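# Remove green card from stand, lay it flat

## Task

Pull the green card out of the card stand and leave it lying flat on the table. When finished, every other card must still sit in the stand pocket it began in, and the stand must be upright with all of its base resting on the table.

## Robot and tools

ROBOT. Two arms, left_arm and right_arm, each ending in a two-finger gripper. The fingers point along the gripper's +z axis and close along its y axis. end_effector_position is the point between the finger pads, just under 1 cm behind the tips.

FRAMES. Scene frame: origin at table-top height, midway between the nominal arm bases, a little behind the table's near edge. +x runs out over the table, +z is up, and left_arm is on the +y side (this is not the same as the left of an image). Calibrated bases: left_arm at (-0.006, +0.299, -0.017) m, right_arm at (-0.007, -0.303, -0.013) m, both turned almost square with the scene frame (the right base tilts slightly). Each arm's hand positions, quaternions (wxyz), velocities, Hand target and wrist-camera pose are given in that arm's own base frame. Table and fixed cameras use the scene frame. Reported hand poses may be off by a few cm, more at long reach.

execute_actions(actions, cameras). actions is a list of actions; each action is a table of up to 15 rows, one row per 1/30 s step; if fewer than 15 rows are given, the last row is held for the remaining steps. Every row has 14 numbers in [-1, 1]: left_arm dx, dy, dz, rx, ry, rz, opening, then right_arm in the same order, always all 14 even if one arm is idle. dx..rz are an offset, not a pose: measured along that arm's base axes from its Hand target as it stood when the action began, and every row of that action counts from that same start. A following action starts from the new Hand target, so repeating an offset moves the hand again. Scale: 1.0 equals 0.6 m of travel or 180 degrees; rx, ry, rz form a single rotation vector, turning about the Hand target's position. A translation longer than 1.0 gets shortened along its direction. opening is absolute, not an offset: +1 fully open (about 87 mm between pads), +0.5 about 69 mm, 0 about 43 mm, -0.5 about 18 mm, -1 shut. Zeros for an arm's six pose numbers re-request its Hand target; a 0 opening is a real command, so resend the current opening to leave a gripper unchanged. cameras: list of names, ["all"], [] or null; images come back with an empty actions list or when asked for.

move(target, speed, blend, opening_speed, blocking, cameras). target is one 14-number row or a list of up to 15 rows, same layout and scale as above; every row is an offset from the Hand targets at the move's start, not from the previous row. Paths are straight lines, all arms finish together, and the whole move lasts at most 10 s. speed: top path speed in m/s, 0.002 to 2.9, default 0.25 (rotation up to twice that in rad/s); one value or one per target. blend: corner rounding radius in m for a list, default 0 meaning stop at each point. opening_speed: rate of opening change per second on the -1..+1 scale, at least 0.2. blocking=false returns after about 0.5 s while the move keeps going. The result adds a move: line stating how it ended (done, off_target, moving, held, fault) and any limits (paced = commanded pose clipped, held = steps withheld). done means resting within 10 mm and 2 degrees of the goal; neither done nor off_target says whether it is touching something.

wait(seconds 0 to 10) lets time pass, holding commands; a running move continues. stop() brakes a running move (needs some distance). zoom_image(camera, region [x0, y0, x1, y1] in pixels, at most 504 by 504) enlarges part of the latest image of cam_head_left, cam_head_right, cam_high, cam_low, cam_left_wrist or cam_right_wrist; all are 672x504. finished_scene(scene) ends the scene for good; call nothing else in that reply.

RESULTS. Hand target is the last commanded pose after clipping, the base for the next offsets; the gripper often stops short of it, and only a new command (even all zeros) asks again, so send the remaining gap as an offset if needed. Tool commands shows the current gripper commands. grip_measured is the finger position on the command scale; in Joint positions the last value per arm is the same reading scaled 0 closed to 1 open. Joint order: waist, shoulder, elbow, wrist pitch, wrist yaw, wrist roll. Torques include the arm's weight; the first three wrap at plus/minus 28 N m. MOTOR HOT appears near 75 °C; at 90 °C the arm folds and is out of use.

HANDLING TIPS. Orientation is clipped each step to within 40 degrees of the current one, and friction and gravity leave the hand low, short or tilted, so check position and orientation after each move and correct. Tiny moves may not happen or go sideways. To grip, note grip_measured at first contact and command about 0.04 below it for full force. End a press against something by commanding the target back beyond the gripper.

AVOID. Dropping or releasing moving parts, fast impacts, hard shoving, anything leaving the table, knocking the stand over or dislodging other cards. The bar, plate and low rail behind the table are fixtures up to about 3 cm above the table and give no warning. Keep the two grippers, housings and wrist cameras apart; never close one gripper on the other's fingers. Do not route a path close to an arm's own base. Avoid long holds at full stretch or pushing at unreachable poses, which heats motors. Loose objects may get brief outside nudges.

Each tool is called after "Request:" in YAML: its name, and indented under it one key for each argument.

## Session

Request:
execute_actions:
  actions: []

Scene clock: 0.00 s.
left_arm: end_effector_position=(+0.3804, +0.0016, +0.0487) grip_measured=+1.000 end_effector_quat_wxyz=(+0.577, +0.002, +0.816, -0.025) | right_arm: end_effector_position=(+0.3874, -0.0058, +0.0520) grip_measured=+1.000 end_effector_quat_wxyz=(+0.575, +0.019, +0.814, -0.081)
Joint positions: left_arm=[0.044 1.55 0.35 0.86 0.084 -0.01 1] | right_arm=[0.1 1.576 0.392 0.841 0.249 -0.028 1]
Joint velocities: within noise
Joint torques (N m): no reading
Heat: left arm: 29 °C; right arm: 32 °C.
Hand target: left_arm +0.3866, +0.0020, +0.0600; +0.592, +0.003, +0.805, -0.024 | right_arm +0.3903, -0.0044, +0.0577; +0.582, +0.019, +0.809, -0.079
Tool commands: left_gripper/opening=+1.0 right_gripper/opening=+1.0
camera_calibration:
cam_left_wrist: T_world_to_cam=[[-0.0226536, -0.998891, 0.0412803, 0.00770299], [-0.934277, 0.00645587, -0.35649, 0.394478], [0.355828, -0.046643, -0.933387, 0.0528999], [0, 0, 0, 1]] pos_world=[0.349903, 0.00761515, 0.189686]
cam_right_wrist: T_world_to_cam=[[-0.118602, -0.987724, 0.101657, 0.0348742], [-0.931764, 0.0753291, -0.355163, 0.399681], [0.343145, -0.136844, -0.929261, 0.0588504], [0, 0, 0, 1]] pos_world=[0.35635, 0.0123919, 0.193094]

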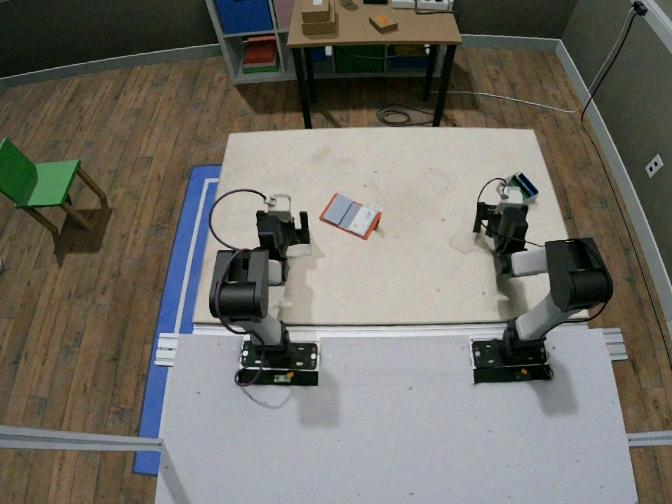

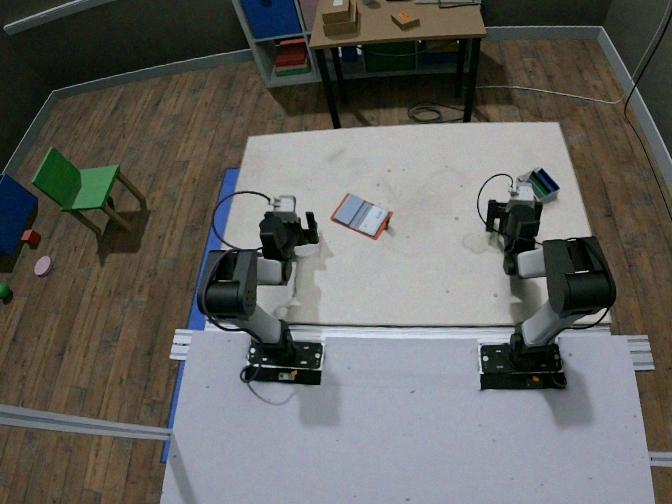

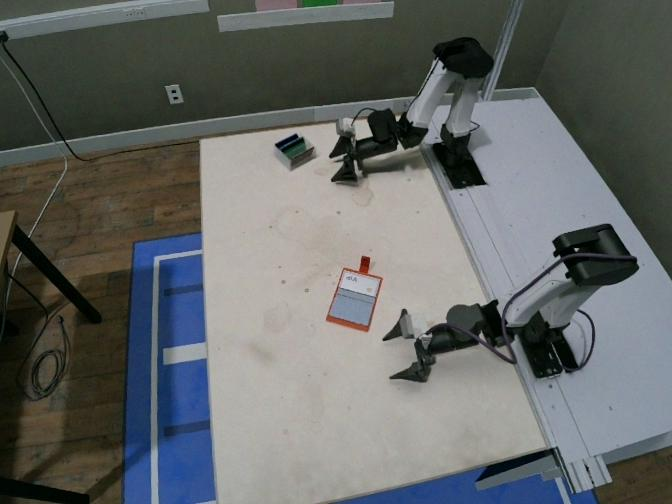

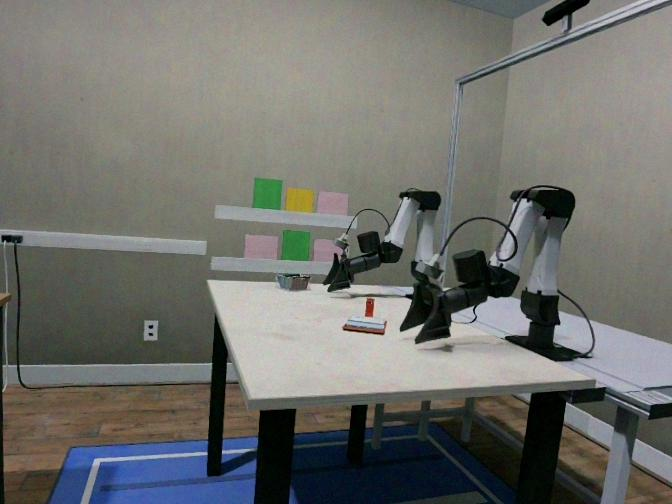

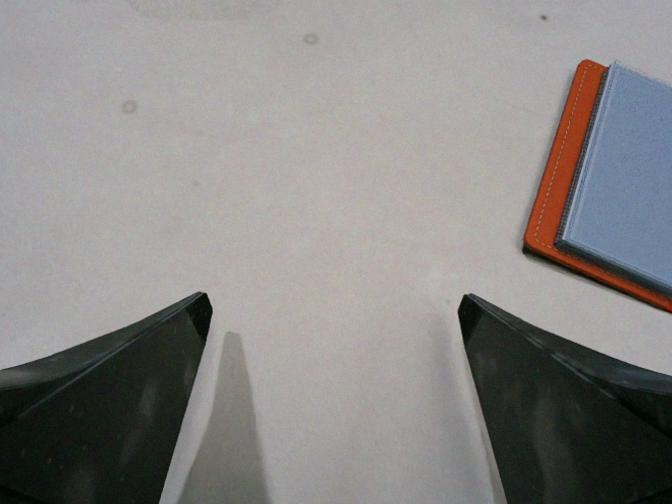

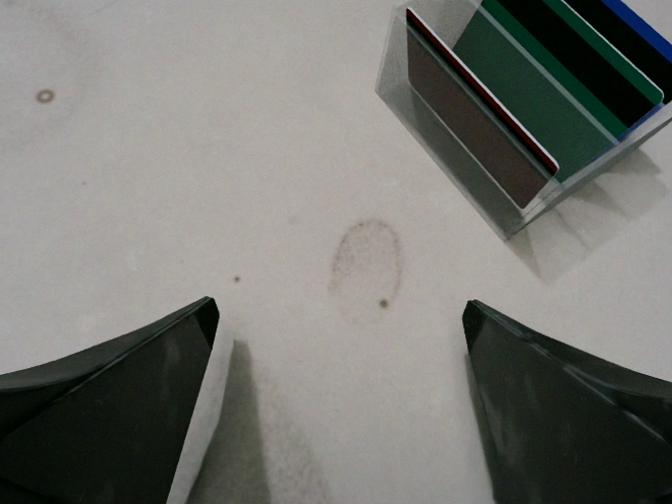

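Request:
move:
  target:
    - [0,0,0,0,0,0,1, 0.0,0.0,0.2,0,0.1,0,1]
    - [0,0,0,0,0,0,1, 0.166,-0.166,0.22,-0.047,0.402,0.151,0.3]
  blend: [0.04, 0]
  speed: 0.35
  cameras: ["cam_right_wrist","cam_high"]

Request:
zoom_image:
  camera: "cam_right_wrist"
  region: [210, 0, 462, 252]

Scene clock: 12.70 s.
left_arm: end_effector_position=(+0.3804, +0.0016, +0.0487) grip_measured=+1.000 end_effector_quat_wxyz=(+0.577, +0.002, +0.816, -0.025) | right_arm: end_effector_position=(+0.4881, -0.1054, +0.1910) grip_measured=+0.300 end_effector_quat_wxyz=(+0.188, -0.255, +0.944, -0.090)
Joint positions: left_arm=[0.044 1.55 0.35 0.86 0.084 -0.01 1] | right_arm=[-0.156 2.448 2.841 -1.543 0.012 -0.686 0.65]
Joint torques (N m): left_arm=[0.14 -6.52 5.75 2.28 -0.05 0.06] | right_arm=[0.5 -10.06 8.66 0.79 0.33 -0.13]
Heat: left arm: 34 °C; right arm: 34 °C.
Hand target: left_arm +0.3866, +0.0020, +0.0600; +0.592, +0.003, +0.805, -0.024 | right_arm +0.4900, -0.1040, +0.1898; -0.001, -0.248, +0.969, +0.000
Off the commanded pose: left_arm 0.013 m, 2 deg | right_arm 0.003 m, 24 deg.
elbow stopped short (right arm): the move would have taken joint 3 (elbow) straighter than the controller allows.
move: off_target (left_arm, right_arm); target 2's new opening was sent with right_arm's hand 0.002 m and 24 deg from that target
camera_calibration:
cam_right_wrist: T_world_to_cam=[[0.446813, -0.856778, 0.257469, -0.357614], [-0.820386, -0.277611, 0.499899, 0.295467], [-0.356826, -0.434585, -0.826929, 0.430548], [0, 0, 0, 1]] pos_world=[0.555814, -0.0372615, 0.300404]
Images, in order (width x height): cam_high 672x504, cam_right_wrist 672x504.

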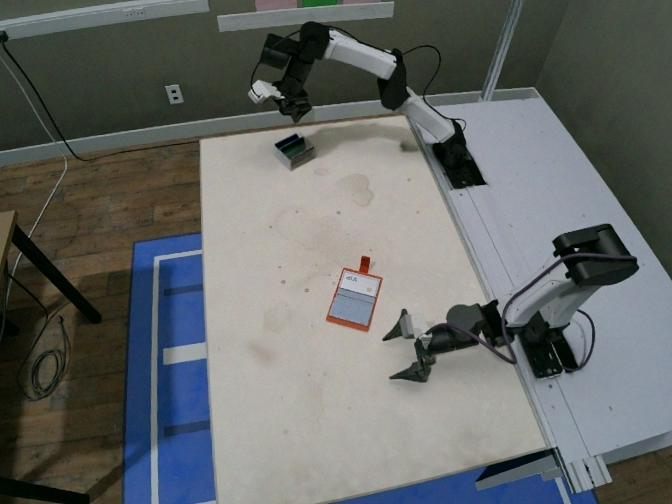

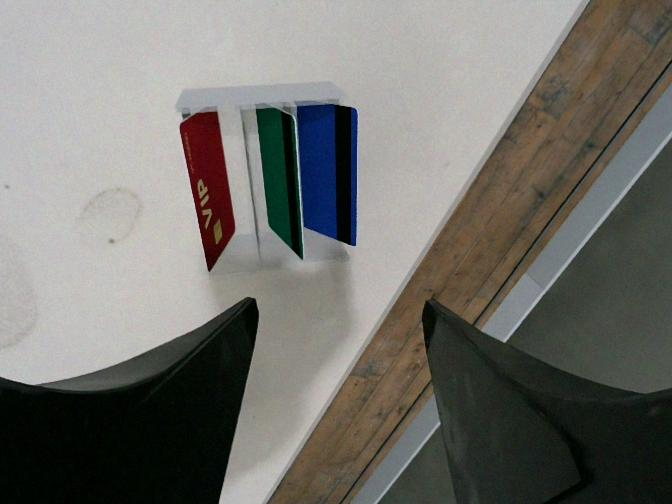

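Scaled by 2.000 from the camera's 672x504 image, which has a finer 960x720 frame.

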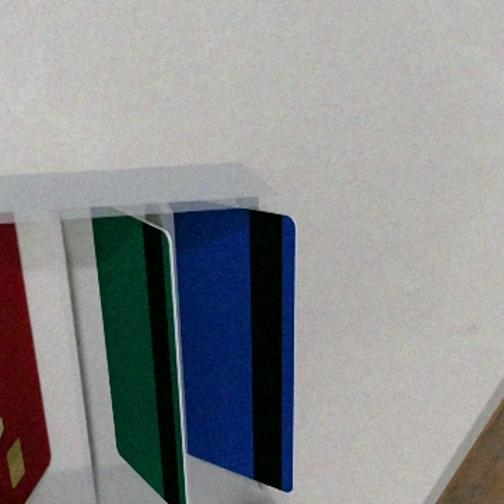

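Request:
move:
  target: [0,0,0,0,0,0,1, -0.008,-0.021,-0.143,0,0,-0.016,-0.35]
  cameras: ["cam_right_wrist"]

Request:
zoom_image:
  camera: "cam_right_wrist"
  region: [200, 100, 470, 360]

Scene clock: 21.00 s.
left_arm: end_effector_position=(+0.3804, +0.0016, +0.0487) grip_measured=+1.000 end_effector_quat_wxyz=(+0.577, +0.002, +0.816, -0.025) | right_arm: end_effector_position=(+0.4858, -0.1169, +0.1054) grip_measured=-0.350 end_effector_quat_wxyz=(+0.099, -0.240, +0.964, -0.051)
Joint positions: left_arm=[0.044 1.55 0.35 0.86 0.084 -0.01 1] | right_arm=[-0.18 2.626 2.846 -1.568 0.012 -0.67 0.325]
Joint torques (N m): left_arm=[0.17 -6.5 5.76 2.28 -0.05 0.06] | right_arm=[-0.17 -11.6 7.84 0.52 0.26 0.08]
Heat: left arm: 36 °C; right arm: 37 °C.
Hand target: left_arm +0.3866, +0.0020, +0.0600; +0.592, +0.003, +0.805, -0.024 | right_arm +0.4851, -0.1167, +0.1041; -0.001, -0.224, +0.975, +0.000
Off the commanded pose: left_arm 0.013 m, 2 deg | right_arm 0.002 m, 13 deg.
elbow stopped short (right arm): the move would have taken joint 3 (elbow) straighter than the controller allows.
joint sent to its limit (right arm) — joint 4 (wrist pitch), lower limit. The joint targets are off in orientation, not in position.
move: off_target (left_arm, right_arm)
camera_calibration:
cam_right_wrist: T_world_to_cam=[[0.450206, -0.882301, 0.137328, -0.336341], [-0.720624, -0.268194, 0.639354, 0.271176], [-0.527272, -0.386803, -0.75655, 0.434968], [0, 0, 0, 1]] pos_world=[0.576185, -0.0557789, 0.201887]
Images, in order (width x height): cam_right_wrist 672x504.

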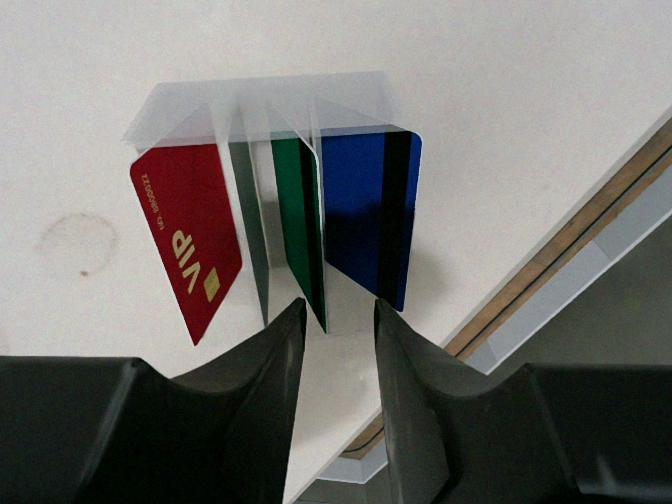

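Scaled by 1.867 from the camera's 672x504 image, which has a finer 960x720 frame.

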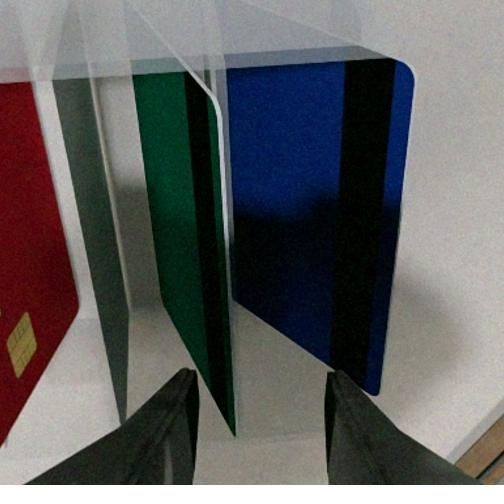

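Request:
move:
  target:
    - [0,0,0,0,0,0,1, -0.001,0.001,-0.064,0,0,0,-0.35]
    - [0,0,0,0,0,0,1, -0.001,0.001,-0.064,0,0,0,-1]
  speed: 0.1
  opening_speed: 0.6
  cameras: ["cam_right_wrist"]

Scene clock: 27.97 s.
left_arm: end_effector_position=(+0.3804, +0.0016, +0.0487) grip_measured=+1.000 end_effector_quat_wxyz=(+0.577, +0.002, +0.816, -0.025) | right_arm: end_effector_position=(+0.4832, -0.1165, +0.0697) grip_measured=-0.850 end_effector_quat_wxyz=(+0.065, -0.236, +0.969, -0.035)
Joint positions: left_arm=[0.044 1.55 0.35 0.86 0.084 -0.01 1] | right_arm=[-0.181 2.703 2.852 -1.573 0.011 -0.66 0.075]
Joint torques (N m): left_arm=[0.14 -6.5 5.75 2.28 -0.05 0.06] | right_arm=[-0.17 -11.54 7.84 0.49 0.22 0.08]
Heat: left arm: 37 °C; right arm: 40 °C.
Hand target: left_arm +0.3866, +0.0020, +0.0600; +0.592, +0.003, +0.805, -0.024 | right_arm +0.4846, -0.1160, +0.0657; -0.001, -0.224, +0.975, +0.000
Off the commanded pose: left_arm 0.013 m, 2 deg | right_arm 0.004 m, 9 deg.
elbow stopped short (right arm): the move would have taken joint 3 (elbow) straighter than the controller allows.
move: off_target (left_arm, right_arm); target 2's new opening was sent with right_arm's hand 0.003 m and 9 deg from that target
camera_calibration:
cam_right_wrist: T_world_to_cam=[[0.449454, -0.888808, 0.0895021, -0.327073], [-0.674015, -0.271661, 0.686953, 0.265976], [-0.586255, -0.369079, -0.72117, 0.434858], [0, 0, 0, 1]] pos_world=[0.581214, -0.0579524, 0.160167]
Images, in order (width x height): cam_right_wrist 672x504.

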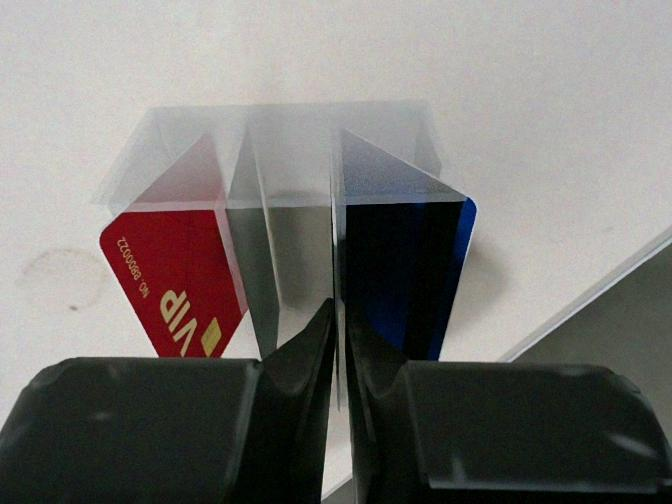

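Request:
move:
  target:
    - [0,0,0,0,0,0,1, 0,0,0,0,0,0,-0.74]
    - [0,0,0,0,0,0,1, -0.001,0.002,0.026,0,0,0,-0.74]
    - [0,0,0,0,0,0,1, -0.001,0.002,0.026,0,0,0,-1]
  speed: 0.1
  opening_speed: 0.6
  cameras: ["cam_right_wrist"]

Scene clock: 32.87 s.
left_arm: end_effector_position=(+0.3804, +0.0016, +0.0487) grip_measured=+1.000 end_effector_quat_wxyz=(+0.577, +0.002, +0.816, -0.025) | right_arm: end_effector_position=(+0.4829, -0.1164, +0.0694) grip_measured=-0.849 end_effector_quat_wxyz=(+0.064, -0.236, +0.969, -0.035)
Joint positions: left_arm=[0.044 1.55 0.35 0.86 0.084 -0.01 1] | right_arm=[-0.181 2.704 2.852 -1.574 0.011 -0.659 0.075]
Joint torques (N m): left_arm=[0.17 -6.49 5.76 2.28 -0.05 0.06] | right_arm=[0.08 -14.5 6.95 0.47 0.23 0.08]
Heat: left arm: 38 °C; right arm: 42 °C.
Hand target: left_arm +0.3866, +0.0020, +0.0600; +0.592, +0.003, +0.805, -0.024 | right_arm +0.4840, -0.1148, +0.0812; -0.001, -0.224, +0.975, +0.000
Off the commanded pose: left_arm 0.013 m, 2 deg | right_arm 0.012 m, 9 deg.
elbow stopped short (right arm): the move would have taken joint 3 (elbow) straighter than the controller allows.
joint sent to its limit (right arm) — joint 4 (wrist pitch), lower limit. The joint targets are off in orientation, not in position.
move: off_target (left_arm, right_arm); target 3's new opening was sent with right_arm's hand 0.012 m and 9 deg from that target
camera_calibration:
cam_right_wrist: T_world_to_cam=[[0.448649, -0.889346, 0.0881923, -0.326335], [-0.673004, -0.271276, 0.688095, 0.265502], [-0.58803, -0.368067, -0.720242, 0.435381], [0, 0, 0, 1]] pos_world=[0.581111, -0.0579505, 0.159669]
Images, in order (width x height): cam_right_wrist 672x504.

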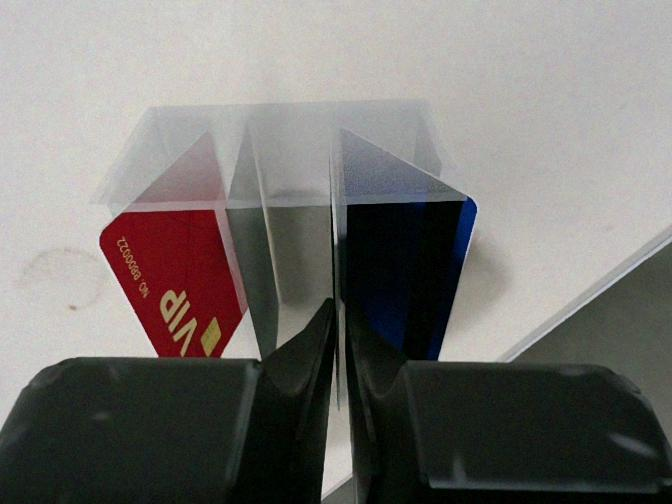

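Request:
move:
  target:
    - [0,0,0,0,0,0,1, 0,0,0,0,0,0,-0.74]
    - [0,0,0,0,0,0,1, 0,0,0.011,0,0,0,-0.74]
  speed: 0.06
  opening_speed: 0.6
  cameras: ["cam_right_wrist"]

Scene clock: 45.00 s.
left_arm: end_effector_position=(+0.3804, +0.0016, +0.0487) grip_measured=+1.000 end_effector_quat_wxyz=(+0.577, +0.002, +0.816, -0.025) | right_arm: end_effector_position=(+0.4829, -0.1164, +0.0694) grip_measured=-0.740 end_effector_quat_wxyz=(+0.064, -0.236, +0.969, -0.035)
Joint positions: left_arm=[0.044 1.55 0.35 0.86 0.084 -0.01 1] | right_arm=[-0.181 2.704 2.852 -1.574 0.011 -0.659 0.13]
Joint torques (N m): left_arm=[0.17 -6.5 5.76 2.29 -0.05 0.06] | right_arm=[0.08 -15.66 6.71 0.47 0.24 0.06]
Heat: left arm: 39 °C; right arm: 48 °C.
Hand target: left_arm +0.3866, +0.0020, +0.0600; +0.592, +0.003, +0.805, -0.024 | right_arm +0.4840, -0.1148, +0.0878; -0.001, -0.224, +0.975, +0.000
Off the commanded pose: left_arm 0.013 m, 2 deg | right_arm 0.019 m, 9 deg.
joint sent to its limit (right arm) — joint 4 (wrist pitch), lower limit. The joint targets are off in orientation, not in position.
move: off_target (left_arm, right_arm)
camera_calibration:
cam_right_wrist: T_world_to_cam=[[0.448649, -0.889346, 0.0881923, -0.326335], [-0.673004, -0.271276, 0.688095, 0.265502], [-0.58803, -0.368067, -0.720242, 0.435381], [0, 0, 0, 1]] pos_world=[0.581111, -0.0579505, 0.159669]
Images, in order (width x height): cam_right_wrist 672x504.

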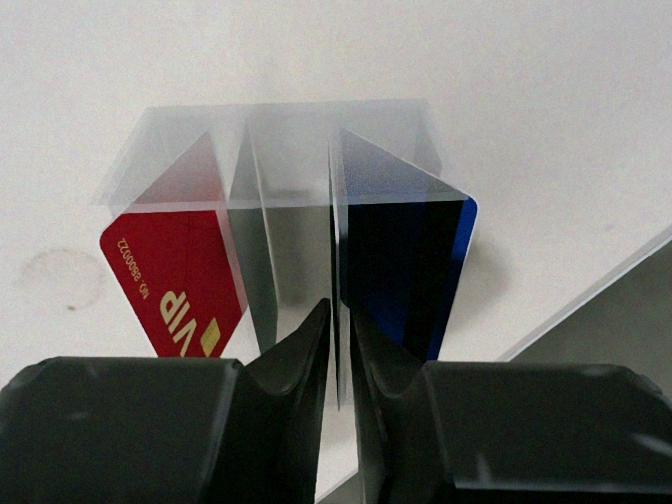

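Request:
move:
  target: [0,0,0,0,0,0,1, 0,0,0.018,0,0,0,-0.74]
  speed: 0.03
  cameras: ["cam_right_wrist"]

Scene clock: 50.07 s.
left_arm: end_effector_position=(+0.3804, +0.0016, +0.0487) grip_measured=+1.000 end_effector_quat_wxyz=(+0.577, +0.002, +0.816, -0.025) | right_arm: end_effector_position=(+0.4829, -0.1164, +0.0694) grip_measured=-0.740 end_effector_quat_wxyz=(+0.064, -0.236, +0.969, -0.035)
Joint positions: left_arm=[0.044 1.55 0.35 0.86 0.084 -0.01 1] | right_arm=[-0.181 2.704 2.852 -1.574 0.011 -0.659 0.13]
Joint torques (N m): left_arm=[0.16 -6.53 5.75 2.28 -0.05 0.06] | right_arm=[0.12 -17.47 6.49 0.47 0.24 0.05]
Heat: left arm: 40 °C; right arm: 51 °C.
Hand target: left_arm +0.3866, +0.0020, +0.0600; +0.592, +0.003, +0.805, -0.024 | right_arm +0.4840, -0.1148, +0.0986; -0.001, -0.224, +0.975, +0.000
Off the commanded pose: left_arm 0.013 m, 2 deg | right_arm 0.029 m, 9 deg.
joint sent to its limit (right arm) — joint 4 (wrist pitch), lower limit. The joint targets are off in orientation, not in position.
move: off_target (left_arm, right_arm)
camera_calibration:
cam_right_wrist: T_world_to_cam=[[0.448649, -0.889346, 0.0881923, -0.326335], [-0.673004, -0.271276, 0.688095, 0.265502], [-0.58803, -0.368067, -0.720242, 0.435381], [0, 0, 0, 1]] pos_world=[0.581111, -0.0579505, 0.159669]
Images, in order (width x height): cam_right_wrist 672x504.

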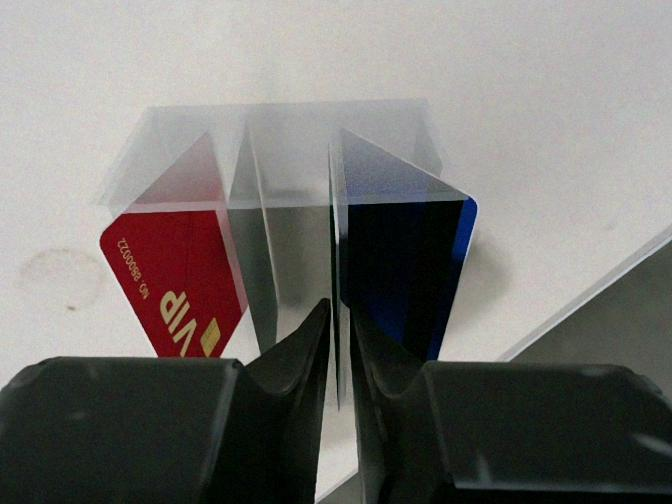

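Request:
move:
  target: [0,0,0,0,0,0,1, 0,0,0.012,0,0,0,-0.74]
  speed: 0.03
  cameras: ["cam_right_wrist"]

Scene clock: 58.37 s.
left_arm: end_effector_position=(+0.3804, +0.0016, +0.0487) grip_measured=+1.000 end_effector_quat_wxyz=(+0.577, +0.002, +0.816, -0.025) | right_arm: end_effector_position=(+0.4836, -0.1165, +0.0774) grip_measured=-0.740 end_effector_quat_wxyz=(+0.071, -0.235, +0.969, -0.038)
Joint positions: left_arm=[0.044 1.55 0.35 0.86 0.084 -0.01 1] | right_arm=[-0.181 2.687 2.852 -1.574 0.011 -0.659 0.13]
Joint torques (N m): left_arm=[0.14 -6.5 5.75 2.29 -0.05 0.06] | right_arm=[0.16 -17.33 6.35 0.49 0.26 0.03]
Heat: left arm: 40 °C; right arm: 56 °C.
Hand target: left_arm +0.3866, +0.0020, +0.0600; +0.592, +0.003, +0.805, -0.024 | right_arm +0.4840, -0.1148, +0.1059; -0.001, -0.224, +0.975, +0.000
Off the commanded pose: left_arm 0.013 m, 2 deg | right_arm 0.028 m, 9 deg.
joint sent to its limit (right arm) — joint 4 (wrist pitch), lower limit. The joint targets are off in orientation, not in position.
move: off_target (left_arm, right_arm)
camera_calibration:
cam_right_wrist: T_world_to_cam=[[0.4471, -0.889071, 0.0982565, -0.327463], [-0.684258, -0.269203, 0.677732, 0.266878], [-0.576101, -0.370247, -0.728715, 0.436037], [0, 0, 0, 1]] pos_world=[0.580224, -0.0578527, 0.16905]
Images, in order (width x height): cam_right_wrist 672x504.

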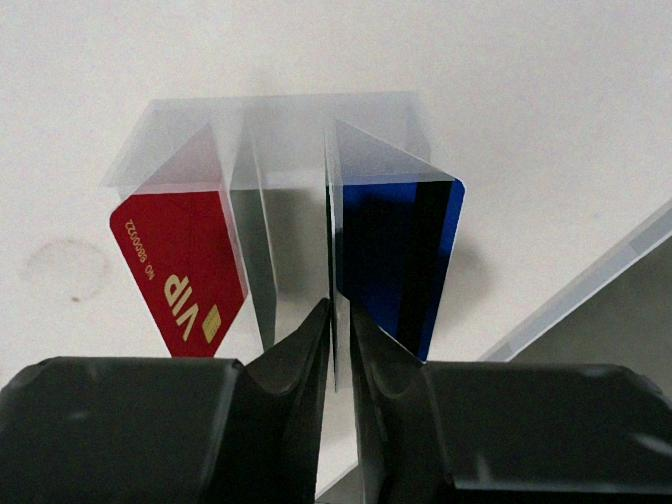

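Request:
move:
  target:
    - [0,0,0,0,0,0,1, 0,0,0.007,0,0,0,-0.74]
    - [0,0,0,0,0,0,1, 0,0,0.007,0,0,0,-1]
  speed: 0.04
  opening_speed: 0.8
  cameras: ["cam_right_wrist"]

Scene clock: 72.90 s.
left_arm: end_effector_position=(+0.3804, +0.0016, +0.0487) grip_measured=+1.000 end_effector_quat_wxyz=(+0.577, +0.002, +0.816, -0.025) | right_arm: end_effector_position=(+0.4838, -0.1166, +0.0810) grip_measured=-0.872 end_effector_quat_wxyz=(+0.075, -0.235, +0.968, -0.040)
Joint positions: left_arm=[0.044 1.55 0.35 0.86 0.084 -0.01 1] | right_arm=[-0.181 2.68 2.852 -1.574 0.011 -0.659 0.064]
Joint torques (N m): left_arm=[0.16 -6.52 5.75 2.29 -0.05 0.05] | right_arm=[0.17 -17.39 6.32 0.51 0.26 0.02]
Heat: left arm: 41 °C; right arm: 64 °C.
Hand target: left_arm +0.3866, +0.0020, +0.0600; +0.592, +0.003, +0.805, -0.024 | right_arm +0.4840, -0.1148, +0.1100; -0.001, -0.224, +0.975, +0.000
Off the commanded pose: left_arm 0.013 m, 2 deg | right_arm 0.029 m, 10 deg.
joint sent to its limit (right arm) — joint 4 (wrist pitch), lower limit. The joint targets are off in orientation, not in position.
move: off_target (left_arm, right_arm); target 2's new opening was sent with right_arm's hand 0.029 m and 10 deg from that target
camera_calibration:
cam_right_wrist: T_world_to_cam=[[0.446295, -0.888952, 0.102882, -0.327949], [-0.689393, -0.26823, 0.672897, 0.267598], [-0.570577, -0.371236, -0.732547, 0.436378], [0, 0, 0, 1]] pos_world=[0.579829, -0.0577537, 0.173342]
Images, in order (width x height): cam_right_wrist 672x504.

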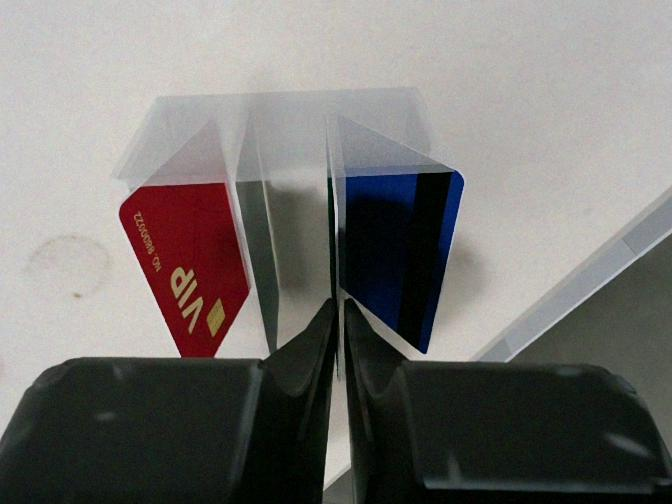

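Request:
move:
  target:
    - [0,0,0,0,0,0,1, 0,0,0,0,0,0,-0.76]
    - [0,0,0,0,0,0,1, 0,0,0.009,0,0,0,-0.76]
    - [0,0,0,0,0,0,1, 0,0,0.009,0,0,0,-1]
  speed: 0.04
  opening_speed: 0.8
  cameras: ["cam_right_wrist"]

Scene clock: 83.83 s.
left_arm: end_effector_position=(+0.3804, +0.0016, +0.0487) grip_measured=+1.000 end_effector_quat_wxyz=(+0.577, +0.002, +0.816, -0.025) | right_arm: end_effector_position=(+0.4842, -0.1167, +0.0890) grip_measured=-0.961 end_effector_quat_wxyz=(+0.082, -0.235, +0.968, -0.043)
Joint positions: left_arm=[0.044 1.55 0.35 0.86 0.084 -0.01 1] | right_arm=[-0.181 2.663 2.852 -1.574 0.011 -0.659 0.019]
Joint torques (N m): left_arm=[0.16 -6.49 5.75 2.29 -0.04 0.05] | right_arm=[0.17 -16.94 6.24 0.53 0.27 0.01]
Heat: left arm: 42 °C; right arm: 66 °C.
Hand target: left_arm +0.3866, +0.0020, +0.0600; +0.592, +0.003, +0.805, -0.024 | right_arm +0.4840, -0.1148, +0.1155; -0.001, -0.224, +0.975, +0.000
Off the commanded pose: left_arm 0.013 m, 2 deg | right_arm 0.026 m, 11 deg.
joint sent to its limit (right arm) — joint 4 (wrist pitch), lower limit. The joint targets are off in orientation, not in position.
move: off_target (left_arm, right_arm); target 3's new opening was sent with right_arm's hand 0.027 m and 11 deg from that target
camera_calibration:
cam_right_wrist: T_world_to_cam=[[0.444591, -0.888623, 0.112644, -0.328987], [-0.700107, -0.26629, 0.662526, 0.268725], [-0.55874, -0.373416, -0.740521, 0.437128], [0, 0, 0, 1]] pos_world=[0.578642, -0.057556, 0.182723]
Images, in order (width x height): cam_right_wrist 672x504.

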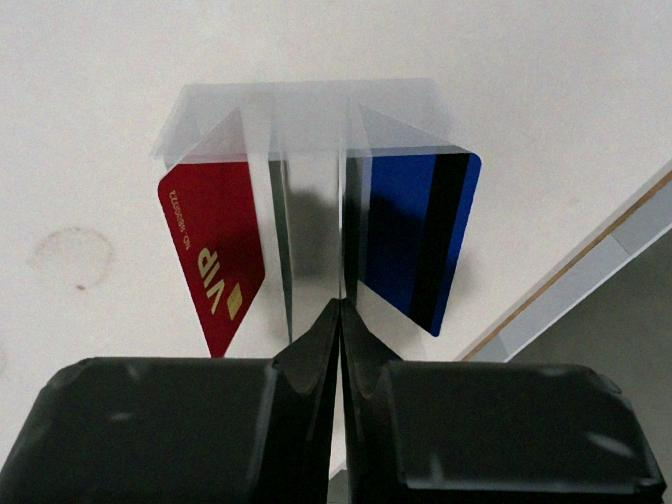

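Request:
move:
  target: [0,0,0,0,0,0,1, 0,0,0.1,0,0,0,-1]
  speed: 0.12
  cameras: ["cam_right_wrist", "cam_high"]

Request:
zoom_image:
  camera: "cam_high"
  region: [220, 20, 420, 200]

Scene clock: 87.87 s.
left_arm: end_effector_position=(+0.3804, +0.0016, +0.0487) grip_measured=+1.000 end_effector_quat_wxyz=(+0.577, +0.002, +0.816, -0.025) | right_arm: end_effector_position=(+0.4837, -0.1166, +0.1471) grip_measured=-0.961 end_effector_quat_wxyz=(+0.137, -0.233, +0.960, -0.067)
Joint positions: left_arm=[0.044 1.55 0.35 0.86 0.084 -0.01 1] | right_arm=[-0.181 2.541 2.852 -1.574 0.011 -0.659 0.019]
Joint torques (N m): left_arm=[0.16 -6.52 5.76 2.29 -0.05 0.06] | right_arm=[0.49 -15.86 7.66 0.72 0.32 -0.11]
Heat: left arm: 43 °C; right arm: 66 °C.
Hand target: left_arm +0.3866, +0.0020, +0.0600; +0.592, +0.003, +0.805, -0.024 | right_arm +0.4840, -0.1148, +0.1753; -0.001, -0.224, +0.975, +0.000
Off the commanded pose: left_arm 0.013 m, 2 deg | right_arm 0.028 m, 18 deg.
elbow stopped short (right arm): the move would have taken joint 3 (elbow) straighter than the controller allows.
move: off_target (left_arm, right_arm)
camera_calibration:
cam_right_wrist: T_world_to_cam=[[0.426842, -0.885329, 0.184389, -0.336789], [-0.774581, -0.25269, 0.579804, 0.279705], [-0.466724, -0.390308, -0.793617, 0.44123], [0, 0, 0, 1]] pos_world=[0.566343, -0.0552746, 0.250094]
Images, in order (width x height): cam_high 672x504, cam_right_wrist 672x504.

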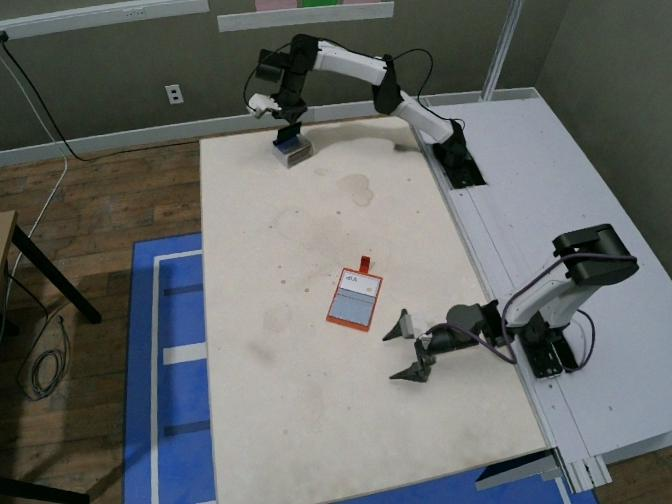

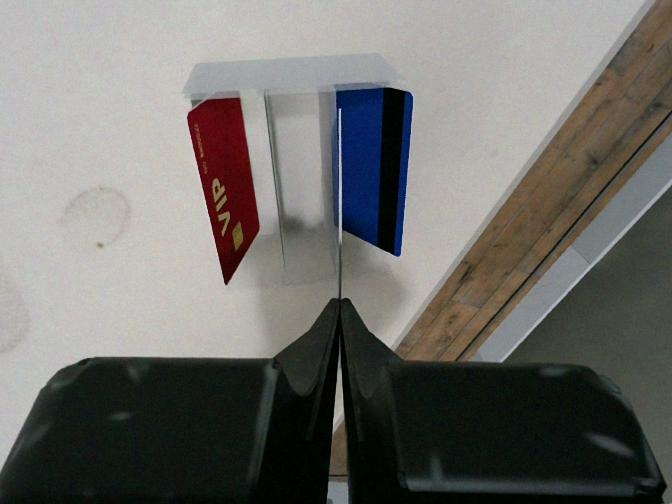

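Scaled by 2.520 from the camera's 672x504 image, which has a finer 960x720 frame.

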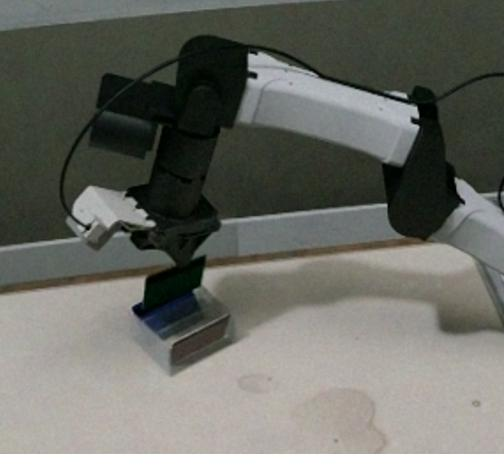

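Request:
move:
  target:
    - [0,0,0,0,0,0,1, -0.03,0.03,0.03,0,0,0,-1]
    - [0,0,0,0,0,0,1, -0.24,0.258,-0.08,-0.201,-0.36,0.337,-1]
  speed: 0.3
  blend: [0.02,0]
  cameras: ["cam_high"]

Request:
zoom_image:
  camera: "cam_high"
  region: [220, 20, 480, 250]

Scene clock: 100.20 s.
left_arm: end_effector_position=(+0.3804, +0.0016, +0.0487) grip_measured=+1.000 end_effector_quat_wxyz=(+0.577, +0.002, +0.816, -0.025) | right_arm: end_effector_position=(+0.3406, +0.0366, +0.1281) grip_measured=-0.961 end_effector_quat_wxyz=(-0.421, +0.602, -0.557, +0.387)
Joint positions: left_arm=[0.044 1.55 0.35 0.86 0.084 -0.01 1] | right_arm=[0.358 1.109 0.306 0.439 0.26 -1.47 0.019]
Joint torques (N m): left_arm=[0.17 -6.52 5.76 2.29 -0.05 0.06] | right_arm=[0.27 -2.4 6.3 1.7 0.19 -0.1]
Heat: left arm: 43 °C; right arm: 65 °C.
Hand target: left_arm +0.3866, +0.0020, +0.0600; +0.592, +0.003, +0.805, -0.024 | right_arm +0.3400, +0.0399, +0.1274; -0.426, +0.607, -0.549, +0.386
Off the commanded pose: left_arm 0.013 m, 2 deg | right_arm 0.004 m, 1 deg.
move: off_target (left_arm)
Images, in order (width x height): cam_high 672x504.

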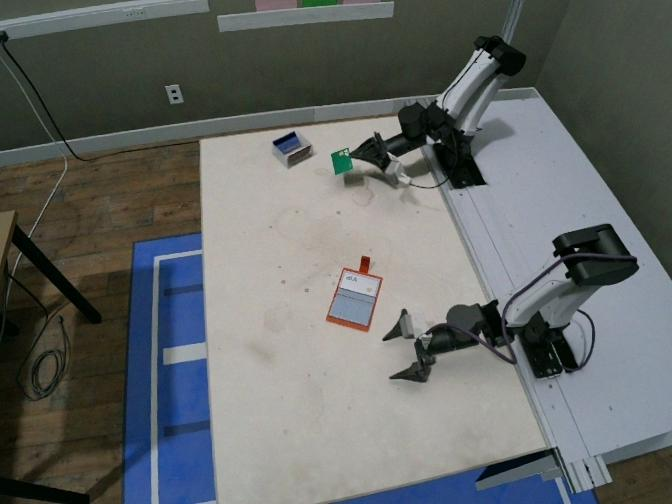

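Scaled by 1.938 from the camera's 672x504 image, which has a finer 960x720 frame.

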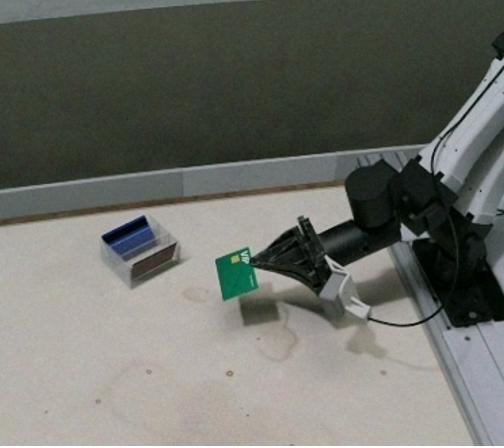

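Request:
move:
  target:
    - [0,0,0,0,0,0,1, 0,0,-0.153,0,0,0,-1]
    - [0,0,0,0,0,0,1, 0,0,-0.153,0,0,0,-0.78]
    - [0,0,0,0,0,0,1, -0.1,-0.01,-0.145,0,0,0,-0.78]
  speed: 0.12
  opening_speed: 0.5
  cameras: ["cam_high","cam_head_right"]

Request:
zoom_image:
  camera: "cam_high"
  region: [240, 100, 440, 220]

Scene clock: 108.57 s.
left_arm: end_effector_position=(+0.3804, +0.0016, +0.0487) grip_measured=+1.000 end_effector_quat_wxyz=(+0.577, +0.002, +0.816, -0.025) | right_arm: end_effector_position=(+0.2818, +0.0326, +0.0411) grip_measured=-0.781 end_effector_quat_wxyz=(-0.385, +0.612, -0.574, +0.384)
Joint positions: left_arm=[0.044 1.55 0.35 0.86 0.084 -0.01 1] | right_arm=[0.522 1.335 -0.008 0.873 0.443 -1.387 0.11]
Joint torques (N m): left_arm=[0.17 -6.49 5.75 2.29 -0.05 0.06] | right_arm=[-0.12 -3.22 4.4 1.42 0.23 0.18]
Heat: left arm: 44 °C; right arm: 59 °C.
Hand target: left_arm +0.3866, +0.0020, +0.0600; +0.592, +0.003, +0.805, -0.024 | right_arm +0.2799, +0.0339, +0.0403; -0.425, +0.607, -0.549, +0.386
Off the commanded pose: left_arm 0.013 m, 2 deg | right_arm 0.002 m, 6 deg.
joint sent to its limit (right arm) — joint 3 (elbow), lower limit, where the elbow is as bent as it goes. The joint targets are off in orientation, not in position.
move: off_target (left_arm, right_arm)
Images, in order (width x height): cam_head_right 672x504, cam_high 672x504.

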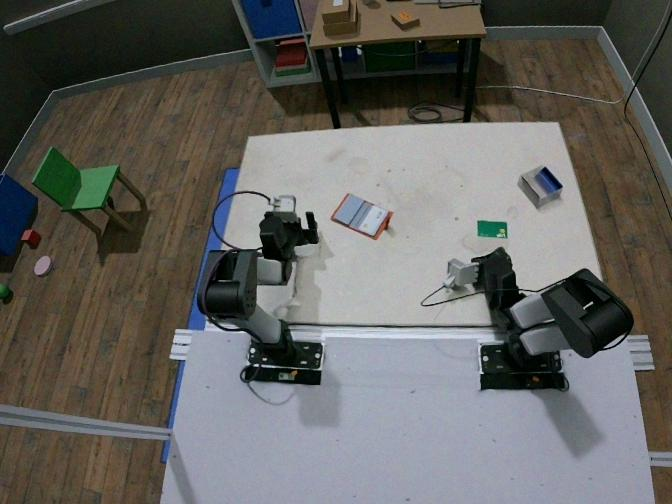

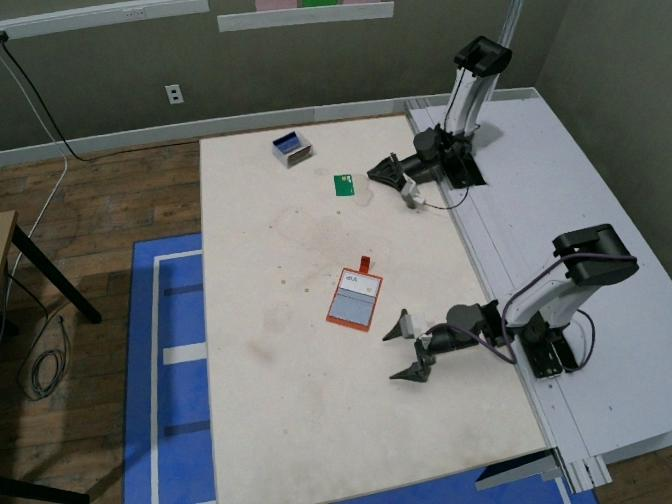

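Scaled by 2.520 from the camera's 672x504 image, which has a finer 960x720 frame.

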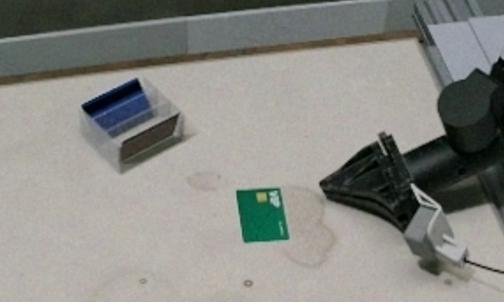

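Request:
finished_scene:
  scene: 2

The scene is finished: the task was done.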